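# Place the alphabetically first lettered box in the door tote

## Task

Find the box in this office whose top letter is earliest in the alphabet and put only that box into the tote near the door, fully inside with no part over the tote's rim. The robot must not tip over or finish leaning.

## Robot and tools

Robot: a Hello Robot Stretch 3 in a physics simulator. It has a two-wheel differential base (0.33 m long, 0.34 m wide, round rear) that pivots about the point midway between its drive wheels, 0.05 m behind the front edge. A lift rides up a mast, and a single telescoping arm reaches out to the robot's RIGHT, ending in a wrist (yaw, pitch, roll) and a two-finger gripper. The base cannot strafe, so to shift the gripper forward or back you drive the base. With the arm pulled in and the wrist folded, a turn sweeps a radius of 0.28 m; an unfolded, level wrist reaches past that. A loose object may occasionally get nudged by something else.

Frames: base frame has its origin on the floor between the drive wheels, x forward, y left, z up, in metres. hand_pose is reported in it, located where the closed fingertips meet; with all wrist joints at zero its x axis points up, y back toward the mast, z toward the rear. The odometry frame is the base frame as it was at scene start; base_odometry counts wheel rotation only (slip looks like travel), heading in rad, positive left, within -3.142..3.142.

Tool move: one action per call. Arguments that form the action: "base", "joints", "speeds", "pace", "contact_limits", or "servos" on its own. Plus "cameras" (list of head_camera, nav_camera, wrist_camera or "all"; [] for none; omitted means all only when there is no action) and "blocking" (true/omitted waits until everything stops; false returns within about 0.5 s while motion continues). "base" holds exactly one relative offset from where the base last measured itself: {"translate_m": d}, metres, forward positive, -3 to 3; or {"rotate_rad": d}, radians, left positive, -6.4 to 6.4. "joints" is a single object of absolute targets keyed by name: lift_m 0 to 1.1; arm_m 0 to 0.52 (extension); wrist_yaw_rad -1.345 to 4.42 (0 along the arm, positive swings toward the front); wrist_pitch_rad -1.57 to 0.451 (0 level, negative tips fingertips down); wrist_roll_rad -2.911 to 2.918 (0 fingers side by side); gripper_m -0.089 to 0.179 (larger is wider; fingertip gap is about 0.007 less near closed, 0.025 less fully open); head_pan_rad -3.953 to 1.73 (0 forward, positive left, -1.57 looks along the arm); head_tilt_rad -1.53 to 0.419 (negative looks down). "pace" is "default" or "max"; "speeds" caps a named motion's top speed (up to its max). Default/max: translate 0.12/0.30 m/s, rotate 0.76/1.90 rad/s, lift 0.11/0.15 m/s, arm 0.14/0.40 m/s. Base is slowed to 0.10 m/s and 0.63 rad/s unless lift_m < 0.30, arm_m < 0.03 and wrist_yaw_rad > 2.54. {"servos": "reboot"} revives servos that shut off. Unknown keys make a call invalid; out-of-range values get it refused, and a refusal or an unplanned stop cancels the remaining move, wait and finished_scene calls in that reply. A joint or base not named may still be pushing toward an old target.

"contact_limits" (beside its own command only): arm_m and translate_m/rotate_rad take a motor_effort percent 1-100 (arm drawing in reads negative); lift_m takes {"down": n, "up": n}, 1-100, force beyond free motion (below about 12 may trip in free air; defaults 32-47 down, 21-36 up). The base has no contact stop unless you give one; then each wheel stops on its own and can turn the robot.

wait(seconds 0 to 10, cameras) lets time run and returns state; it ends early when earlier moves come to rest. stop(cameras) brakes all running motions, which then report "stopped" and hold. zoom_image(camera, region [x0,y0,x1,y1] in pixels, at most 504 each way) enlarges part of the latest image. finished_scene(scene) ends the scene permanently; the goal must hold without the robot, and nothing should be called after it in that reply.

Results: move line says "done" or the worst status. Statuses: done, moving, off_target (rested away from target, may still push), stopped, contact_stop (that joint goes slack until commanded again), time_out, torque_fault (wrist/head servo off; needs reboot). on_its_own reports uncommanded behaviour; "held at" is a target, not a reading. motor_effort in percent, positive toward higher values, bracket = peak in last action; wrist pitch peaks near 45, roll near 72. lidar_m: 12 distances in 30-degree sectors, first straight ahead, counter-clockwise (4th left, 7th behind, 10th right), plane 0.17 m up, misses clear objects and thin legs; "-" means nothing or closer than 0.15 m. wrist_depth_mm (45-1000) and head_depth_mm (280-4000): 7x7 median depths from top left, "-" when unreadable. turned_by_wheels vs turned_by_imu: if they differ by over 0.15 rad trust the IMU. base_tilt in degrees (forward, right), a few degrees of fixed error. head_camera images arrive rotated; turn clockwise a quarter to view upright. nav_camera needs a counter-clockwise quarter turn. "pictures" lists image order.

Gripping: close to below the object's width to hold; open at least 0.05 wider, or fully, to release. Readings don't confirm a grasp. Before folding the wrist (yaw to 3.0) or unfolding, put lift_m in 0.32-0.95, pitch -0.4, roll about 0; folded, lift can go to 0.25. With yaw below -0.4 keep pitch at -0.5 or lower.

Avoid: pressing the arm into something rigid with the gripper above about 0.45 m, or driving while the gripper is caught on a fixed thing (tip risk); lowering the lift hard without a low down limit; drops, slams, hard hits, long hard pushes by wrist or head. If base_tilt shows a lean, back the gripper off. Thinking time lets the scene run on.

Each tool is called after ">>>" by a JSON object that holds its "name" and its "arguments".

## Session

>>> {"name": "move", "arguments": {"joints": {"head_tilt_rad":-0.35}, "cameras": ["all"]}}

>>> {"name": "move", "arguments": {"joints": {"head_pan_rad":-1.2,"lift_m":0.29}, "cameras": ["head_camera","nav_camera"]}}

>>> {"name": "move", "arguments": {"joints": {"head_pan_rad":-2.5}, "cameras": ["head_camera","nav_camera"]}}

>>> {"name": "move", "arguments": {"joints": {"head_pan_rad":-3.6}, "cameras": ["head_camera","nav_camera"]}}

>>> {"name": "move", "arguments": {"joints": {"head_pan_rad":1.2}, "cameras": ["head_camera","nav_camera"]}}

Scene clock: 0.80 s.
move: done
base_odometry: x=+0.000 y=+0.000 heading=+0.000
turned_by_wheels: +0.000
turned_by_imu: +0.000
base_tilt: forward=+1.0 right=-0.1
lidar_m: 0.73 0.74 0.91 1.57 1.59 1.09 1.00 1.01 1.25 1.55 1.23 0.80
head_depth_mm: 615 664 706 757 813 868 953 / 609 650 691 741 798 878 953 / 605 643 685 734 791 854 930 / 600 639 680 727 785 845 919 / 597 634 676 720 777 835 910 / 594 627 669 714 770 832 900 / 590 621 667 708 762 816 892
base_status: not commanded
joint_positions: lift_m=+0.337 arm_m=+0.002 wrist_yaw_rad=+3.032 wrist_pitch_rad=-0.535 wrist_roll_rad=+0.000 gripper_m=+0.037 head_pan_rad=+0.000 head_tilt_rad=-0.349
joint_status: all done
measured_speeds: all 0
motor_effort: left_wheel=-0.4(0.8) right_wheel=+2.5(2.6) lift_m=+27.6(27.6) arm_m=-6.6(6.9) wrist_yaw_rad=+1.4(1.4) wrist_pitch_rad=+2.5(2.6) wrist_roll_rad=+1.1(1.1) gripper_m=-0.9(0.9) head_pan_rad=-0.3(1.1) head_tilt_rad=-1.5(5.2)
hand_pose: x=+0.0015 y=+0.0602 z=+0.3248 quat_wxyz=(+0.224, +0.691, +0.150, +0.671) (m; base frame)
wrist_depth_mm: - 140 - - - - 716 / - 155 - - - - - / 914 176 202 878 892 872 - / 727 700 202 724 738 726 692 / 601 605 220 604 596 597 595 / 518 520 127 146 504 513 516 / 459 309 294 300 431 456 453
pictures: head_camera (sideways), nav_camera (sideways), wrist_camera
Images, in order (width x height): head_camera 896x504, nav_camera 672x504, wrist_camera 644x364.

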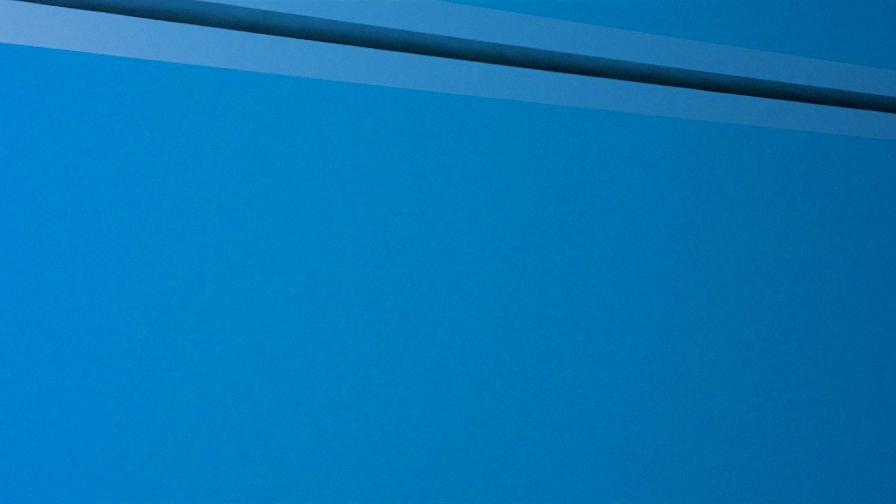

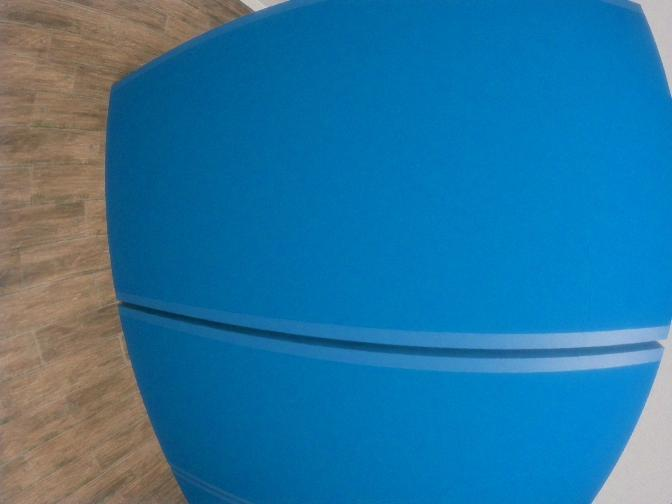

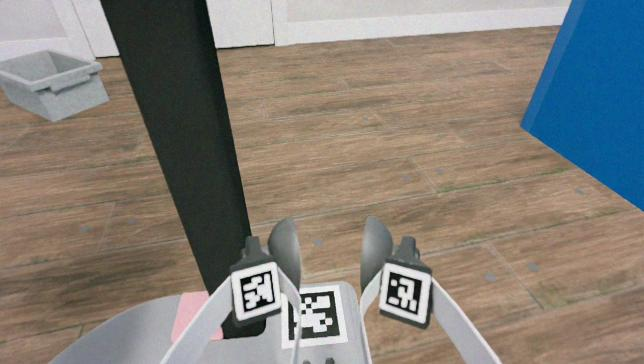

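Scene clock: 2.07 s.
move: done
base_odometry: x=+0.000 y=+0.000 heading=+0.000
turned_by_wheels: +0.000
turned_by_imu: +0.000
base_tilt: forward=+1.0 right=-0.1
lidar_m: 0.73 0.74 0.91 1.57 1.59 1.09 1.00 1.01 1.25 1.55 1.22 0.80
head_depth_mm: 1817 1935 2013 1649 2255 1850 1523 / 1846 1987 2023 1759 2335 1902 1511 / 1913 2019 2093 1809 2293 1824 1500 / 1936 2072 2120 1942 2303 1879 1499 / 1799 1906 1942 2029 2212 1869 1508 / 1436 1506 1562 1622 1717 1754 1496 / 1197 1254 1287 1344 1388 1443 1456
base_status: not commanded
joint_positions: lift_m=+0.290 arm_m=+0.002 wrist_yaw_rad=+3.032 wrist_pitch_rad=-0.535 wrist_roll_rad=+0.000 gripper_m=+0.037 head_pan_rad=-1.225 head_tilt_rad=-0.350
joint_status: all done
measured_speeds: all 0
motor_effort: left_wheel=-0.6(0.7) right_wheel=+2.3(3.0) lift_m=+19.6(24.5) arm_m=-9.2(9.3) wrist_yaw_rad=+1.1(1.3) wrist_pitch_rad=+2.7(2.7) wrist_roll_rad=+0.8(1.0) gripper_m=+0.6(1.2) head_pan_rad=+0.7(5.3) head_tilt_rad=-1.7(2.6)
hand_pose: x=+0.0015 y=+0.0602 z=+0.2773 quat_wxyz=(+0.224, +0.691, +0.150, +0.671) (m; base frame)
wrist_depth_mm: - 140 - - - - 734 / 948 155 944 - - - - / 797 176 203 815 821 810 - / 648 632 201 649 648 645 655 / 554 550 220 543 544 550 542 / 468 289 127 274 459 471 467 / 254 259 248 254 394 408 409
pictures: head_camera (sideways), nav_camera (sideways)
Images, in order (width x height): head_camera 896x504, nav_camera 672x504.

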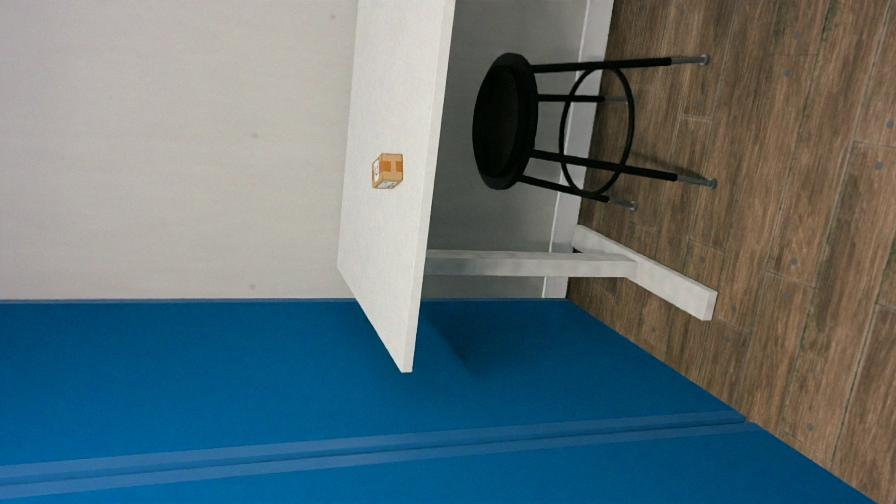

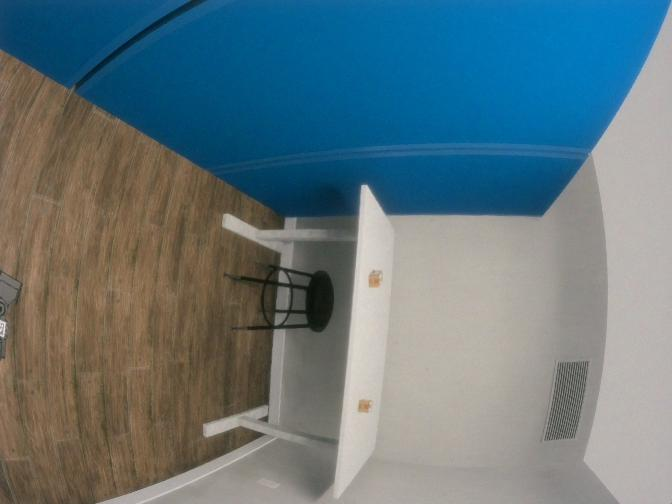

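Scene clock: 3.23 s.
move: done
base_odometry: x=+0.000 y=+0.000 heading=+0.000
turned_by_wheels: +0.000
turned_by_imu: +0.000
base_tilt: forward=+1.0 right=-0.3
lidar_m: 0.73 0.74 0.91 1.57 1.59 1.09 1.00 1.01 1.25 1.55 1.23 0.80
head_depth_mm: 852 891 944 991 1048 1120 1198 / 892 939 992 1054 1116 1193 1280 / 937 988 1049 1116 1194 1278 1377 / 987 1054 1115 1189 1274 1375 1431 / 1041 1110 1181 1262 1363 1497 1490 / 1103 1185 1267 1359 1475 1599 1493 / 1176 1266 1355 1465 1591 1738 1486
base_status: not commanded
joint_positions: lift_m=+0.290 arm_m=+0.002 wrist_yaw_rad=+3.032 wrist_pitch_rad=-0.535 wrist_roll_rad=+0.000 gripper_m=+0.037 head_pan_rad=-2.537 head_tilt_rad=-0.350
joint_status: all done
measured_speeds: all 0
motor_effort: left_wheel=-0.5(0.8) right_wheel=+2.3(2.6) lift_m=+19.5(20.1) arm_m=-11.3(11.7) wrist_yaw_rad=+1.0(1.1) wrist_pitch_rad=+2.1(2.9) wrist_roll_rad=+1.0(1.0) gripper_m=-0.3(1.3) head_pan_rad=+1.3(5.0) head_tilt_rad=-1.6(2.6)
hand_pose: x=+0.0015 y=+0.0602 z=+0.2773 quat_wxyz=(+0.224, +0.691, +0.150, +0.671) (m; base frame)
wrist_depth_mm: - 140 - - - - 730 / 946 155 937 - - - - / 822 177 203 813 816 813 - / 652 625 201 652 653 651 656 / 552 547 220 541 542 544 543 / 469 288 128 273 452 466 467 / 253 260 249 254 390 408 407
pictures: head_camera (sideways), nav_camera (sideways)
Images, in order (width x height): head_camera 896x504, nav_camera 672x504.

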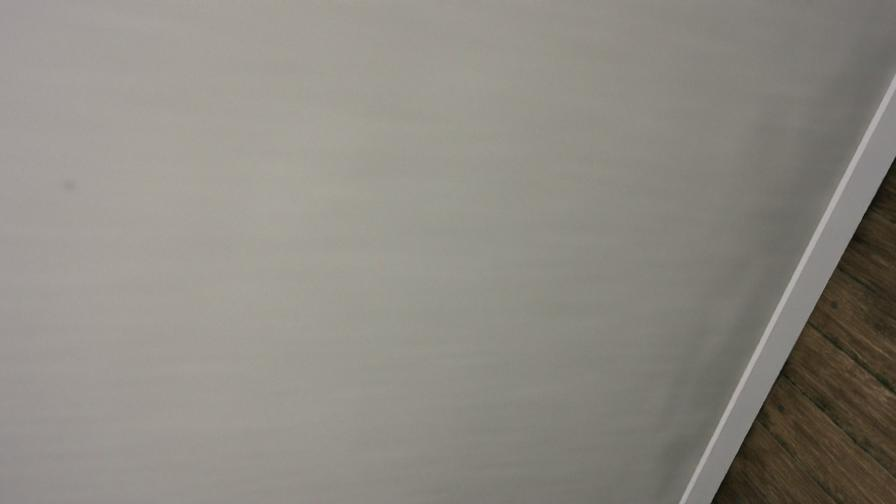

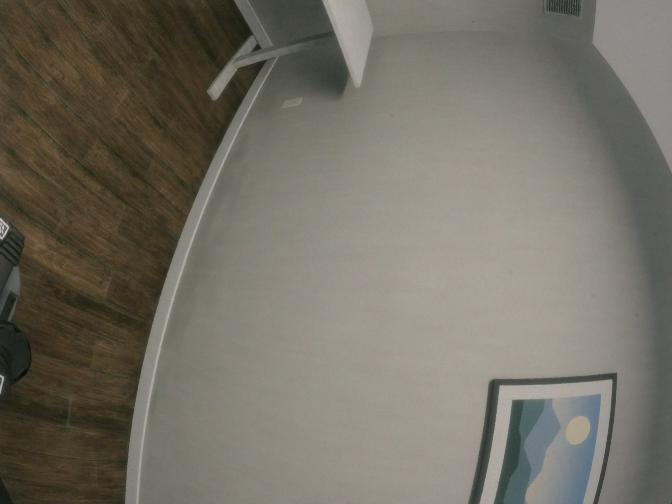

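Scene clock: 4.33 s.
move: done
base_odometry: x=+0.000 y=+0.000 heading=+0.000
turned_by_wheels: +0.000
turned_by_imu: +0.000
base_tilt: forward=+1.0 right=+0.0
lidar_m: 0.73 0.74 0.91 1.57 1.58 1.09 1.00 1.01 1.25 1.55 1.23 0.80
head_depth_mm: 1249 1344 1459 1606 1758 1836 1475 / 1168 1252 1353 1462 1593 1714 1501 / 1097 1169 1250 1352 1458 1588 1496 / 1026 1089 1161 1247 1346 1465 1505 / 970 1024 1090 1171 1248 1353 1427 / 914 968 1032 1092 1160 1254 1337 / 855 917 969 1030 1095 1169 1246
base_status: not commanded
joint_positions: lift_m=+0.290 arm_m=+0.002 wrist_yaw_rad=+3.032 wrist_pitch_rad=-0.535 wrist_roll_rad=+0.000 gripper_m=+0.037 head_pan_rad=-3.639 head_tilt_rad=-0.350
joint_status: all done
measured_speeds: all 0
motor_effort: left_wheel=-0.6(0.7) right_wheel=+2.0(2.6) lift_m=+19.3(19.7) arm_m=-14.2(14.2) wrist_yaw_rad=+1.1(1.4) wrist_pitch_rad=+2.2(2.7) wrist_roll_rad=+0.8(1.1) gripper_m=+0.7(1.5) head_pan_rad=+1.8(5.4) head_tilt_rad=-2.7(3.5)
hand_pose: x=+0.0015 y=+0.0602 z=+0.2773 quat_wxyz=(+0.224, +0.691, +0.150, +0.671) (m; base frame)
wrist_depth_mm: - 140 - - - - 743 / 934 155 946 - - - - / 800 177 202 802 803 812 - / 658 623 201 656 652 643 634 / 536 550 221 539 543 537 543 / 471 290 128 271 458 468 466 / 252 259 247 254 389 408 405
pictures: head_camera (sideways), nav_camera (sideways)
Images, in order (width x height): head_camera 896x504, nav_camera 672x504.

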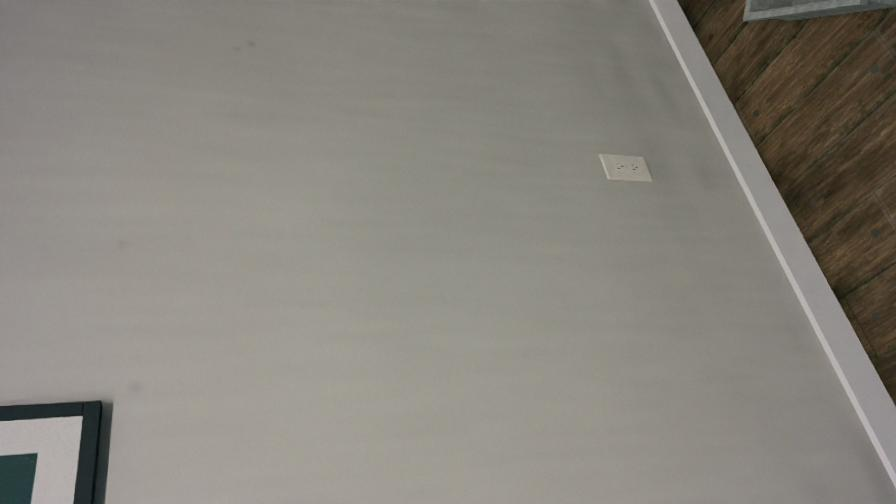

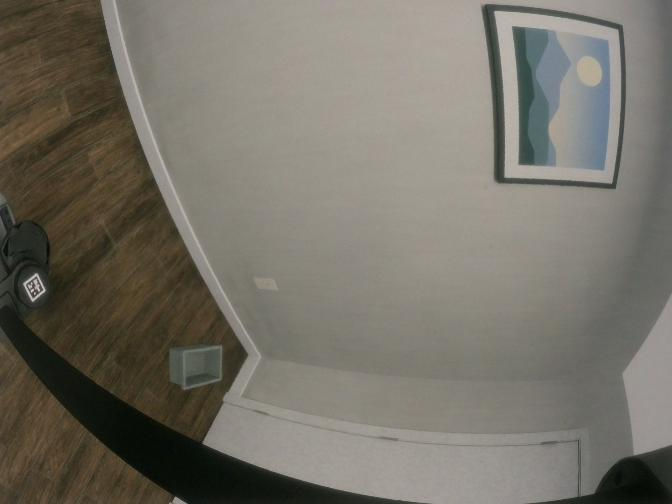

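Scene clock: 8.10 s.
move: done
base_odometry: x=+0.000 y=+0.000 heading=+0.000
turned_by_wheels: +0.000
turned_by_imu: +0.001
base_tilt: forward=+0.8 right=-0.1
lidar_m: 0.73 0.74 0.91 1.57 1.59 1.09 1.00 1.01 1.25 1.55 1.23 0.80
head_depth_mm: 1724 1870 1989 2169 2306 1889 1439 / 1643 1757 1892 2048 2227 1889 1521 / 1581 1675 1827 1958 2102 1865 1504 / 1530 1598 1723 1840 1950 1869 1496 / 1452 1548 1656 1757 1880 1870 1512 / 1399 1475 1573 1668 1789 1838 1487 / 1343 1398 1490 1573 1664 1752 1499
base_status: not commanded
joint_positions: lift_m=+0.290 arm_m=+0.002 wrist_yaw_rad=+3.032 wrist_pitch_rad=-0.535 wrist_roll_rad=+0.000 gripper_m=+0.037 head_pan_rad=+1.216 head_tilt_rad=-0.350
joint_status: all done
measured_speeds: translate_m=+0.000 rotate_rad=+0.000 lift_m=+0.000 arm_m=+0.000 wrist_yaw_rad=+0.000 wrist_pitch_rad=+0.000 wrist_roll_rad=+0.000 head_pan_rad=-0.024 head_tilt_rad=+0.000
motor_effort: left_wheel=-0.2(0.7) right_wheel=+2.4(2.7) lift_m=+19.6(19.9) arm_m=-21.1(21.4) wrist_yaw_rad=+0.6(1.3) wrist_pitch_rad=+2.4(2.8) wrist_roll_rad=+0.8(1.1) gripper_m=-0.1(1.6) head_pan_rad=-4.1(5.5) head_tilt_rad=-1.5(2.9)
hand_pose: x=+0.0015 y=+0.0602 z=+0.2773 quat_wxyz=(+0.224, +0.691, +0.150, +0.671) (m; base frame)
wrist_depth_mm: - 140 - - - - 736 / 937 155 913 - - - - / 818 177 202 807 804 793 - / 658 623 201 642 649 648 644 / 543 545 220 544 544 548 547 / 464 289 128 273 461 467 463 / 253 260 248 254 391 407 407
pictures: head_camera (sideways), nav_camera (sideways)
Images, in order (width x height): head_camera 896x504, nav_camera 672x504.

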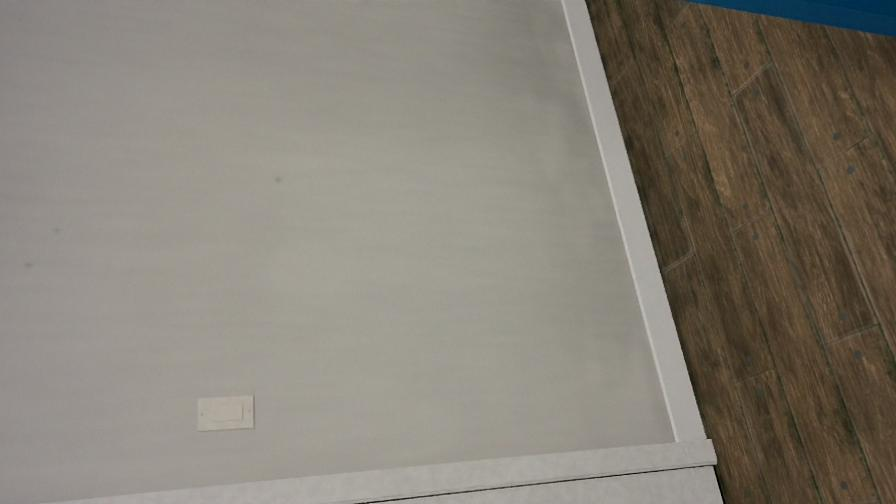

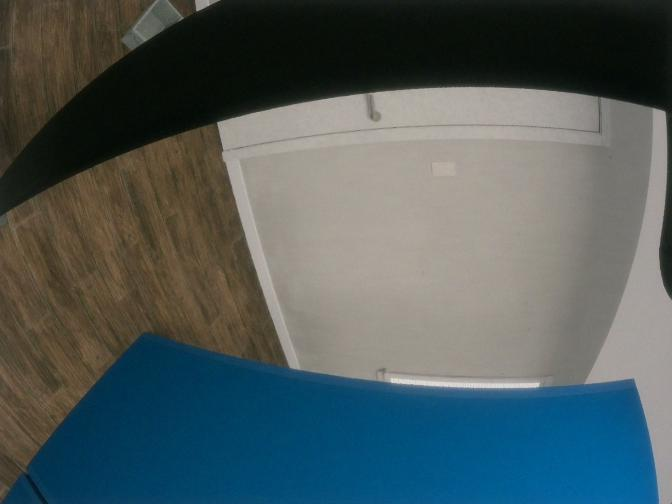

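>>> {"name": "move", "arguments": {"joints": {"head_pan_rad":-1.35}, "cameras": ["head_camera"]}}

>>> {"name": "zoom_image", "arguments": {"camera": "head_camera", "region": [350, 210, 420, 290]}}

>>> {"name": "move", "arguments": {"joints": {"head_pan_rad":-1.7}, "cameras": ["head_camera"]}}

>>> {"name": "zoom_image", "arguments": {"camera": "head_camera", "region": [320, 110, 440, 230]}}

Scene clock: 12.83 s.
move: done
base_odometry: x=+0.000 y=+0.000 heading=+0.000
turned_by_wheels: +0.000
turned_by_imu: +0.001
base_tilt: forward=+0.9 right=+0.0
lidar_m: 0.73 0.74 0.91 1.57 1.58 1.09 1.00 1.01 1.26 1.55 1.23 0.80
head_depth_mm: 1847 1935 2034 2222 2341 1895 1509 / 1872 1959 2048 2236 2322 1879 1509 / 1889 1982 2068 1808 2276 1874 1498 / 1882 2004 2104 1737 2370 1815 1490 / 1925 2025 2107 2294 2369 1872 1496 / 1930 2036 2146 1928 2234 1858 1486 / 1760 1794 1841 1791 1919 1775 1491
base_status: not commanded
joint_positions: lift_m=+0.290 arm_m=+0.002 wrist_yaw_rad=+3.032 wrist_pitch_rad=-0.535 wrist_roll_rad=+0.000 gripper_m=+0.037 head_pan_rad=-1.400 head_tilt_rad=-0.350
joint_status: all done
measured_speeds: all 0
motor_effort: left_wheel=-0.5(0.8) right_wheel=+2.1(2.7) lift_m=+19.9(20.1) arm_m=-22.5(22.6) wrist_yaw_rad=+0.7(1.2) wrist_pitch_rad=+2.6(2.8) wrist_roll_rad=+1.0(1.1) gripper_m=+0.3(1.1) head_pan_rad=+2.2(4.8) head_tilt_rad=-1.0(2.1)
hand_pose: x=+0.0015 y=+0.0602 z=+0.2773 quat_wxyz=(+0.224, +0.691, +0.150, +0.671) (m; base frame)
wrist_depth_mm: - 140 - - - - 732 / 974 155 948 - - - - / 795 176 202 814 796 806 - / 653 633 201 652 653 651 652 / 542 539 221 548 539 543 540 / 463 289 128 273 457 463 468 / 253 261 246 254 392 407 412
pictures: head_camera (sideways)
Images, in order (width x height): head_camera 896x504.

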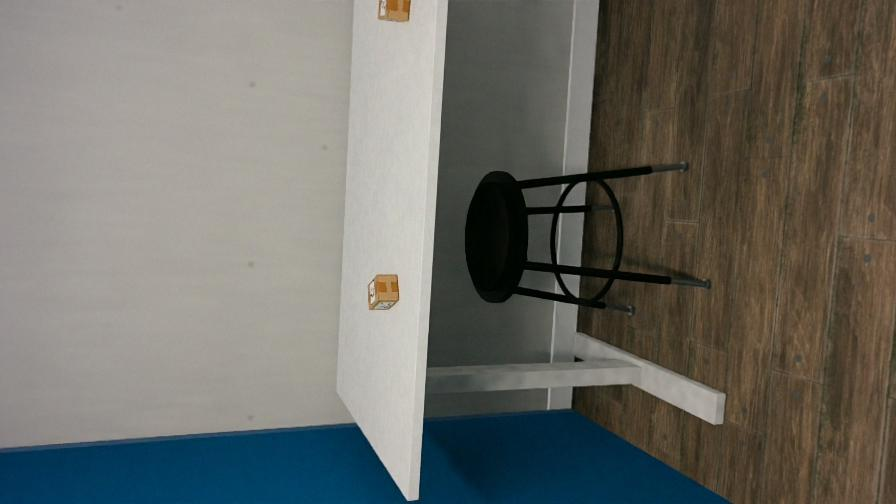

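Scaled by 6.300 from the camera's 896x504 image, which has a finer 1280x720 frame.

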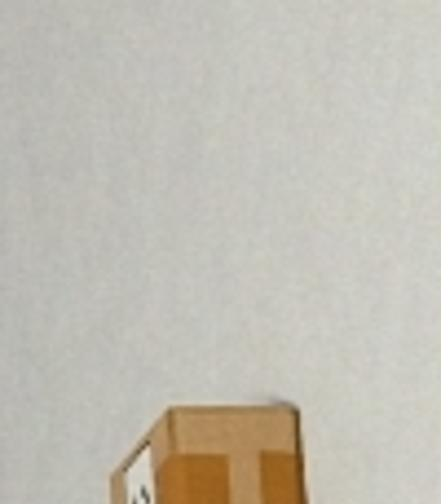

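Scene clock: 13.60 s.
move: done
base_odometry: x=+0.000 y=+0.000 heading=+0.000
turned_by_wheels: +0.000
turned_by_imu: +0.000
base_tilt: forward=+1.1 right=+0.0
lidar_m: 0.73 0.74 0.91 1.57 1.59 1.09 1.00 1.01 1.25 1.55 1.22 0.80
head_depth_mm: 1744 1786 1806 1782 1885 1824 1502 / 1976 2121 2154 2148 2298 1873 1500 / 1974 2125 2196 2400 2203 1852 1500 / 1930 2032 2148 2340 2449 1857 1501 / 1898 2001 2099 2272 2425 1845 1508 / 1861 1945 2031 1772 2318 1856 1487 / 1811 1907 2003 1712 2214 1797 1503
base_status: not commanded
joint_positions: lift_m=+0.290 arm_m=+0.002 wrist_yaw_rad=+3.032 wrist_pitch_rad=-0.535 wrist_roll_rad=+0.000 gripper_m=+0.037 head_pan_rad=-1.732 head_tilt_rad=-0.350
joint_status: all done
measured_speeds: all 0
motor_effort: left_wheel=-0.5(0.6) right_wheel=+2.2(2.6) lift_m=+19.6(20.1) arm_m=-22.2(22.6) wrist_yaw_rad=+0.9(1.1) wrist_pitch_rad=+2.7(2.7) wrist_roll_rad=+1.0(1.0) gripper_m=-0.2(1.0) head_pan_rad=-0.8(6.1) head_tilt_rad=-1.4(2.6)
hand_pose: x=+0.0015 y=+0.0602 z=+0.2773 quat_wxyz=(+0.224, +0.691, +0.150, +0.671) (m; base frame)
wrist_depth_mm: - 140 - - - - 720 / 954 155 928 - - - - / 799 176 202 822 803 813 - / 648 616 202 648 653 659 637 / 549 537 221 548 541 542 547 / 469 286 128 273 450 469 470 / 254 258 247 253 389 414 408
pictures: head_camera (sideways)
Images, in order (width x height): head_camera 896x504.

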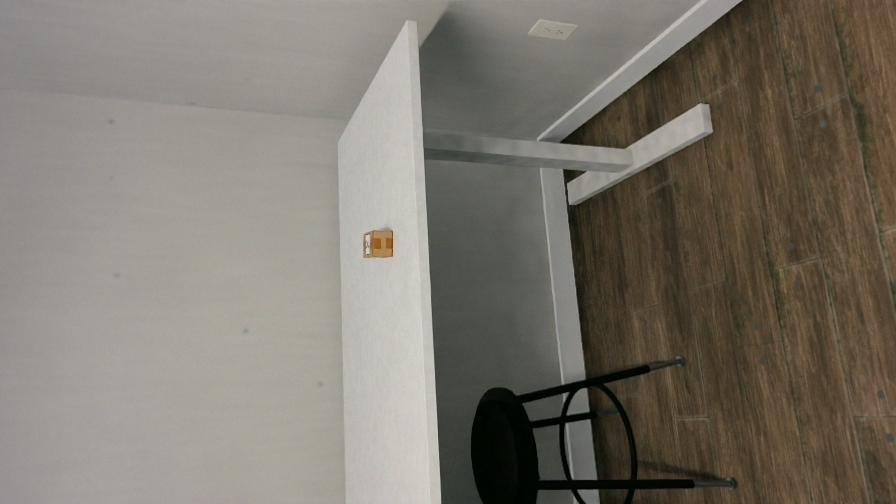

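Scaled by 4.200 from the camera's 896x504 image, which has a finer 1280x720 frame.

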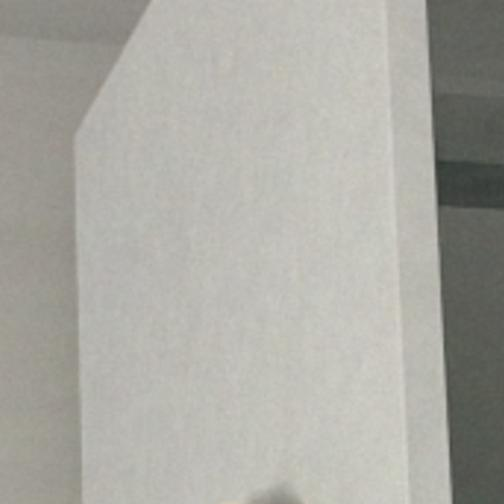

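>>> {"name": "zoom_image", "arguments": {"camera": "head_camera", "region": [355, 222, 405, 266]}}

>>> {"name": "move", "arguments": {"joints": {"head_pan_rad":-1.35}, "cameras": ["head_camera"]}}

>>> {"name": "zoom_image", "arguments": {"camera": "head_camera", "region": [360, 265, 410, 320]}}

Scaled by 10.080 from the camera's 896x504 image, which has a finer 1280x720 frame.

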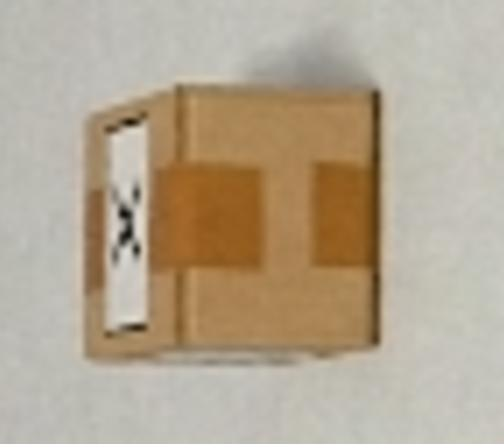

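Scene clock: 16.37 s.
move: done
base_odometry: x=+0.000 y=+0.000 heading=+0.000
turned_by_wheels: +0.000
turned_by_imu: +0.000
base_tilt: forward=+0.9 right=-0.2
lidar_m: 0.73 0.74 0.91 1.57 1.58 1.09 1.00 1.01 1.25 1.55 1.23 0.80
head_depth_mm: 1822 1917 1999 1645 2281 1887 1508 / 1851 1954 2042 2213 2355 1872 1504 / 1865 1997 2067 1751 2256 1876 1502 / 1873 2007 2100 1827 2278 1864 1506 / 1931 2063 2138 1913 2373 1866 1502 / 1928 2004 1961 2058 2217 1850 1493 / 1534 1560 1607 1648 1721 1723 1506
base_status: not commanded
joint_positions: lift_m=+0.290 arm_m=+0.002 wrist_yaw_rad=+3.032 wrist_pitch_rad=-0.535 wrist_roll_rad=+0.000 gripper_m=+0.037 head_pan_rad=-1.344 head_tilt_rad=-0.350
joint_status: all done
measured_speeds: all 0
motor_effort: left_wheel=-0.6(0.8) right_wheel=+2.1(2.6) lift_m=+19.8(20.1) arm_m=-22.3(22.8) wrist_yaw_rad=+0.6(1.2) wrist_pitch_rad=+2.4(2.9) wrist_roll_rad=+0.8(1.0) gripper_m=-0.5(1.4) head_pan_rad=+2.6(4.9) head_tilt_rad=-1.6(2.3)
hand_pose: x=+0.0015 y=+0.0602 z=+0.2773 quat_wxyz=(+0.224, +0.691, +0.150, +0.671) (m; base frame)
wrist_depth_mm: - 140 - - - - 750 / 938 155 961 - - - - / 811 177 202 810 806 797 - / 648 620 201 637 642 656 654 / 535 541 221 544 543 545 544 / 471 289 127 272 458 467 467 / 255 260 244 254 393 407 410
pictures: head_camera (sideways)
Images, in order (width x height): head_camera 896x504.

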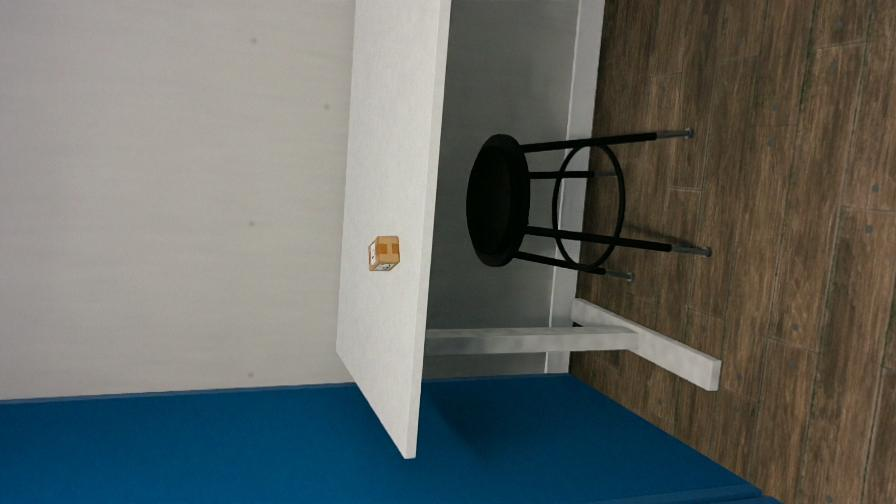

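Scaled by 9.164 from the camera's 896x504 image, which has a finer 1280x720 frame.

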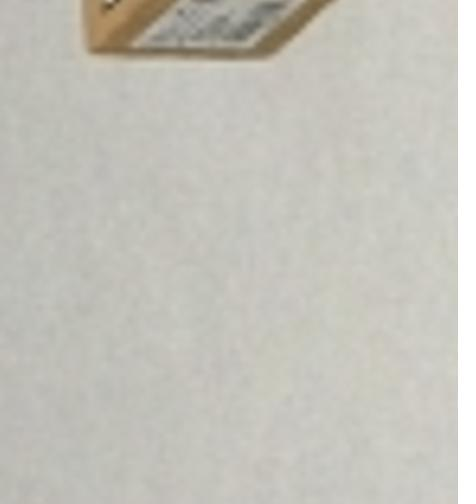

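>>> {"name": "zoom_image", "arguments": {"camera": "head_camera", "region": [362, 228, 408, 280]}}

Scaled by 9.692 from the camera's 896x504 image, which has a finer 1280x720 frame.

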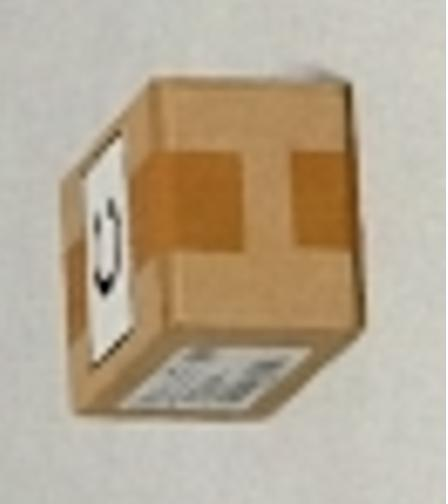

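>>> {"name": "move", "arguments": {"base": {"rotate_rad":1.48}, "joints": {"head_pan_rad":-1.1}, "pace": "max"}}

>>> {"name": "move", "arguments": {"base": {"translate_m":1.1}, "pace": "max", "contact_limits": {"translate_m":45}, "cameras": ["nav_camera"]}}

>>> {"name": "move", "arguments": {"base": {"rotate_rad":-1.28}, "joints": {"head_pan_rad":0}, "pace": "max", "cameras": ["nav_camera"]}}

Scene clock: 43.40 s.
move: done
base_odometry: x=+0.000 y=+0.000 heading=+1.480
turned_by_wheels: +1.480
turned_by_imu: +1.474
base_tilt: forward=+1.1 right=-0.3
lidar_m: 1.57 1.57 1.15 1.00 1.00 1.16 1.85 1.44 0.84 0.73 0.73 0.85
head_depth_mm: 585 615 651 693 739 793 858 / 600 633 669 714 763 819 880 / 614 650 693 736 792 851 921 / 630 666 709 758 820 877 956 / 647 687 735 785 843 915 991 / 664 709 754 817 877 954 1040 / 683 731 785 843 907 989 1097
base_status: done
joint_positions: lift_m=+0.290 arm_m=+0.002 wrist_yaw_rad=+3.032 wrist_pitch_rad=-0.535 wrist_roll_rad=+0.000 gripper_m=+0.037 head_pan_rad=-1.100 head_tilt_rad=-0.350
joint_status: all done
measured_speeds: all 0
motor_effort: left_wheel=-7.1(17.4) right_wheel=+8.2(16.3) lift_m=+19.8(20.3) arm_m=-21.5(22.7) wrist_yaw_rad=+1.3(1.3) wrist_pitch_rad=+2.2(2.8) wrist_roll_rad=+0.7(1.1) gripper_m=+0.4(1.0) head_pan_rad=+1.6(5.8) head_tilt_rad=-0.7(2.7)
hand_pose: x=+0.0015 y=+0.0602 z=+0.2773 quat_wxyz=(+0.224, +0.691, +0.150, +0.671) (m; base frame)
wrist_depth_mm: - 140 152 - - - - / - 154 928 - - - - / 802 177 202 822 818 801 816 / 641 609 202 659 647 646 648 / 546 540 221 546 540 538 542 / 461 289 127 272 455 468 469 / 252 258 247 253 390 409 412
pictures: none

Scene clock: 48.43 s.
move: done
base_odometry: x=+0.100 y=+1.095 heading=+1.480
turned_by_wheels: +0.000
turned_by_imu: +0.000
base_tilt: forward=+0.8 right=-0.2
lidar_m: 0.53 0.51 0.60 1.02 1.27 1.48 2.60 0.91 0.63 0.87 1.05 0.62
head_depth_mm: 2975 3088 3280 3401 2531 1888 1517 / 3027 3147 3343 3559 2478 1864 1508 / 2370 2641 2927 3199 2487 1879 1506 / 1612 1749 1860 2067 2185 1863 1507 / 1251 1305 1376 1474 1576 1672 1488 / 1006 1046 1093 1149 1205 1271 1332 / 846 871 900 942 984 1024 1072
base_status: done
joint_positions: lift_m=+0.290 arm_m=+0.002 wrist_yaw_rad=+3.032 wrist_pitch_rad=-0.535 wrist_roll_rad=+0.000 gripper_m=+0.037 head_pan_rad=-1.100 head_tilt_rad=-0.350
joint_status: not commanded
measured_speeds: all 0
motor_effort: left_wheel=+2.2(12.3) right_wheel=+2.9(19.5) lift_m=+20.4(20.7) arm_m=-17.3(21.8) wrist_yaw_rad=+1.0(1.4) wrist_pitch_rad=+2.6(2.9) wrist_roll_rad=+0.7(1.1) gripper_m=-0.1(1.5) head_pan_rad=+3.0(4.0) head_tilt_rad=-2.1(2.6)
contact_limits: translate_m 45 (maximum 100)
hand_pose: x=+0.0015 y=+0.0601 z=+0.2773 quat_wxyz=(+0.224, +0.691, +0.150, +0.671) (m; base frame)
wrist_depth_mm: - 141 - - 952 - - / - 155 173 - - - - / 805 176 199 809 782 664 - / 650 625 201 643 640 625 503 / 549 548 220 542 542 537 515 / 468 289 127 272 451 465 465 / 254 259 246 253 389 413 407
pictures: nav_camera (sideways)
Images, in order (width x height): nav_camera 672x504.

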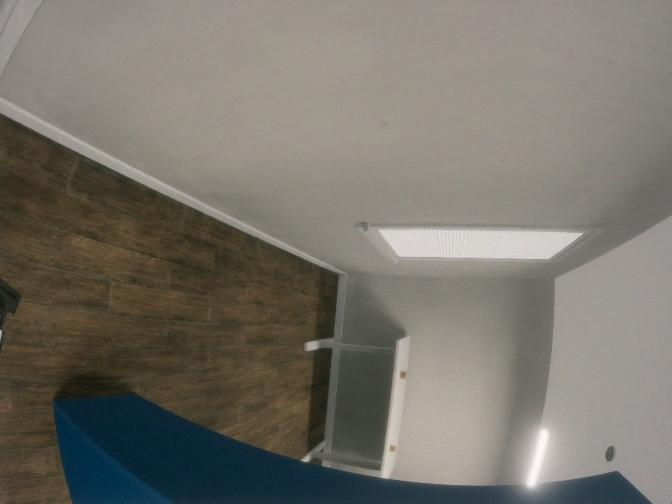

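Scene clock: 50.37 s.
move: done
base_odometry: x=+0.100 y=+1.095 heading=+0.200
turned_by_wheels: -1.280
turned_by_imu: -1.275
base_tilt: forward=+0.9 right=-0.2
lidar_m: 1.75 0.72 0.55 0.51 0.54 0.77 1.27 1.34 1.91 1.50 0.63 0.64
head_depth_mm: 2892 3115 3291 3481 2505 1880 1502 / 2993 3146 3335 3536 2477 1882 1508 / 3032 3193 3428 3536 2475 1877 1497 / 3039 3185 3425 3424 2487 1868 1498 / 2100 2195 2292 2506 2334 1842 1500 / 1490 1517 1574 1678 1737 1723 1492 / 1171 1197 1228 1266 1301 1342 1369
base_status: done
joint_positions: lift_m=+0.290 arm_m=+0.002 wrist_yaw_rad=+3.032 wrist_pitch_rad=-0.535 wrist_roll_rad=+0.000 gripper_m=+0.037 head_pan_rad=+0.014 head_tilt_rad=-0.350
joint_status: all done
measured_speeds: translate_m=+0.000 rotate_rad=+0.000 lift_m=+0.000 arm_m=+0.000 wrist_yaw_rad=+0.000 wrist_pitch_rad=+0.000 wrist_roll_rad=+0.000 head_pan_rad=-0.024 head_tilt_rad=+0.000
motor_effort: left_wheel=+8.7(17.8) right_wheel=-8.8(15.0) lift_m=+20.7(20.9) arm_m=-21.2(22.3) wrist_yaw_rad=+0.9(1.4) wrist_pitch_rad=+2.6(3.0) wrist_roll_rad=+0.8(1.0) gripper_m=+0.1(1.1) head_pan_rad=-3.7(4.5) head_tilt_rad=-0.7(2.2)
hand_pose: x=+0.0015 y=+0.0601 z=+0.2773 quat_wxyz=(+0.224, +0.691, +0.150, +0.671) (m; base frame)
wrist_depth_mm: - 140 480 - - - - / - 154 177 - - - - / - 169 179 - - - - / 629 604 200 620 642 647 641 / 544 547 220 537 537 539 548 / 463 287 128 273 452 466 470 / 251 258 247 252 394 406 408
pictures: nav_camera (sideways)
Images, in order (width x height): nav_camera 672x504.

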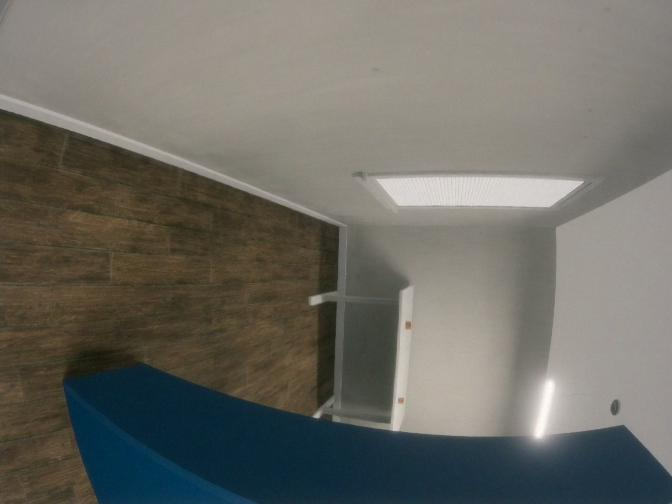

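>>> {"name": "move", "arguments": {"base": {"translate_m":1.75}, "joints": {"head_pan_rad":-0.3}, "pace": "max", "contact_limits": {"translate_m":45}, "cameras": ["head_camera"]}}

>>> {"name": "move", "arguments": {"joints": {"head_pan_rad":-1.0}, "cameras": ["head_camera","nav_camera"]}}

Scene clock: 62.50 s.
move: done
base_odometry: x=+1.815 y=+1.443 heading=+0.200
turned_by_wheels: +0.000
turned_by_imu: +0.000
base_tilt: forward=+0.8 right=+0.0
lidar_m: 1.47 0.61 0.46 0.45 0.47 0.67 2.08 0.97 1.61 2.88 2.03 1.32
head_depth_mm: 1622 1729 1819 1294 2128 1901 1515 / 1581 1703 1802 1273 2092 1869 1510 / 1557 1664 1755 1276 2050 1881 1504 / 1533 1631 1743 1364 1935 1690 1490 / 1504 1608 1696 1815 1947 1869 1493 / 1477 1569 1666 1773 1919 1878 1500 / 1452 1550 1637 1752 1872 1860 1488
base_status: done
joint_positions: lift_m=+0.290 arm_m=+0.002 wrist_yaw_rad=+3.032 wrist_pitch_rad=-0.535 wrist_roll_rad=+0.000 gripper_m=+0.037 head_pan_rad=-0.300 head_tilt_rad=-0.350
joint_status: all done
measured_speeds: all 0
motor_effort: left_wheel=+2.4(17.5) right_wheel=+1.8(14.8) lift_m=+21.7(21.9) arm_m=-10.7(18.4) wrist_yaw_rad=+0.5(1.4) wrist_pitch_rad=+2.5(3.0) wrist_roll_rad=+0.8(1.1) gripper_m=+0.0(1.4) head_pan_rad=+1.5(5.0) head_tilt_rad=-0.5(2.1)
contact_limits: translate_m 45 (maximum 100)
hand_pose: x=+0.0015 y=+0.0601 z=+0.2773 quat_wxyz=(+0.224, +0.691, +0.150, +0.671) (m; base frame)
wrist_depth_mm: - 140 151 - - - - / - 154 161 - - - - / - 169 174 - - - - / - 194 196 - 603 624 621 / 538 546 220 542 542 540 545 / 471 289 128 274 453 466 466 / 253 259 246 253 389 408 409
pictures: head_camera (sideways)
Images, in order (width x height): head_camera 896x504.

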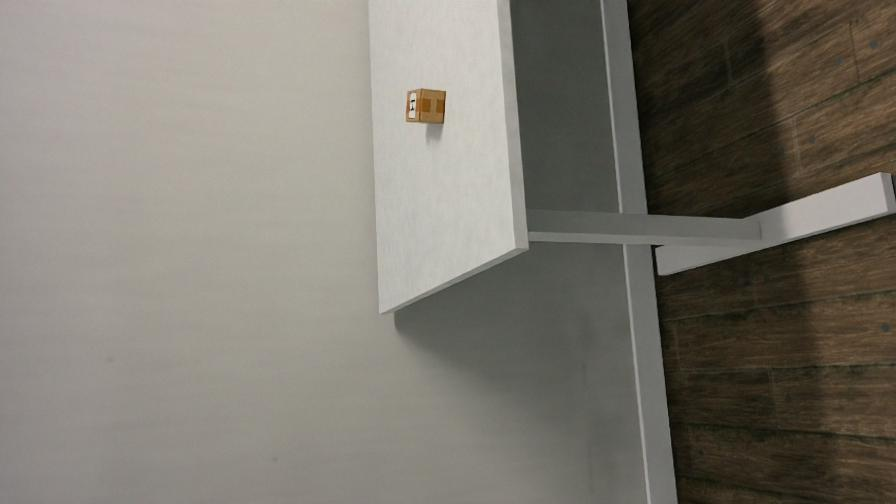

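Scene clock: 63.47 s.
move: done
base_odometry: x=+1.815 y=+1.443 heading=+0.200
turned_by_wheels: +0.000
turned_by_imu: +0.000
base_tilt: forward=+0.9 right=-0.2
lidar_m: 1.47 0.61 0.46 0.45 0.47 0.67 2.07 0.97 1.61 2.89 2.03 1.32
head_depth_mm: 3057 3221 3333 3366 2516 1892 1503 / 3108 3344 3569 3695 2491 1887 1504 / 2743 2919 3159 3285 2520 1858 1512 / 2443 2571 2630 2972 2355 1849 1509 / 2192 2317 2320 2230 2341 1852 1491 / 1981 2071 2126 1571 2335 1853 1492 / 1813 1898 1949 1334 2167 1856 1499
base_status: not commanded
joint_positions: lift_m=+0.290 arm_m=+0.002 wrist_yaw_rad=+3.032 wrist_pitch_rad=-0.535 wrist_roll_rad=+0.000 gripper_m=+0.037 head_pan_rad=-1.010 head_tilt_rad=-0.350
joint_status: all done
measured_speeds: all 0
motor_effort: left_wheel=+2.5(2.8) right_wheel=+2.0(2.2) lift_m=+21.8(22.0) arm_m=-9.6(10.8) wrist_yaw_rad=+0.9(1.4) wrist_pitch_rad=+2.6(2.8) wrist_roll_rad=+0.8(1.1) gripper_m=+0.1(1.3) head_pan_rad=-1.8(5.0) head_tilt_rad=+0.1(2.1)
contact_limits: translate_m 45 (maximum 100)
hand_pose: x=+0.0015 y=+0.0601 z=+0.2773 quat_wxyz=(+0.224, +0.691, +0.150, +0.671) (m; base frame)
wrist_depth_mm: - 140 151 - - - - / - 154 161 - - - - / - 169 175 - - - - / - 194 196 - 609 617 623 / 550 542 220 544 538 538 537 / 468 287 127 275 454 464 468 / 252 259 246 253 388 406 409
pictures: head_camera (sideways), nav_camera (sideways)
Images, in order (width x height): head_camera 896x504, nav_camera 672x504.

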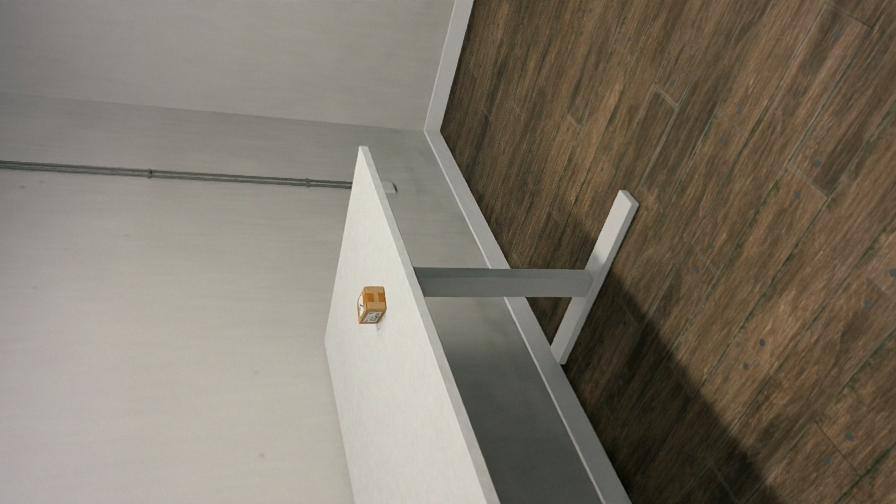

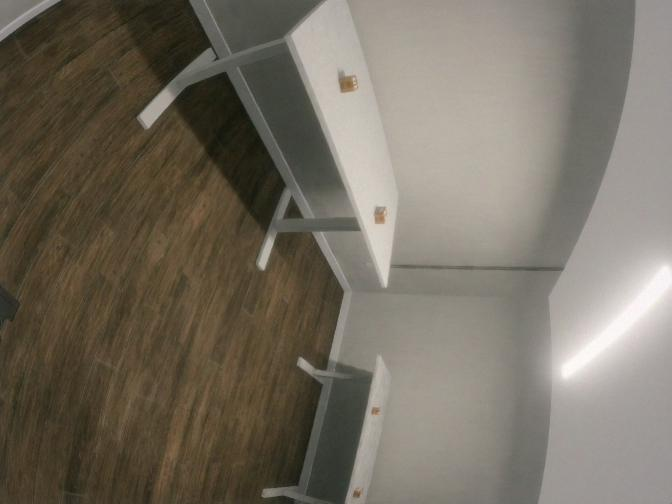

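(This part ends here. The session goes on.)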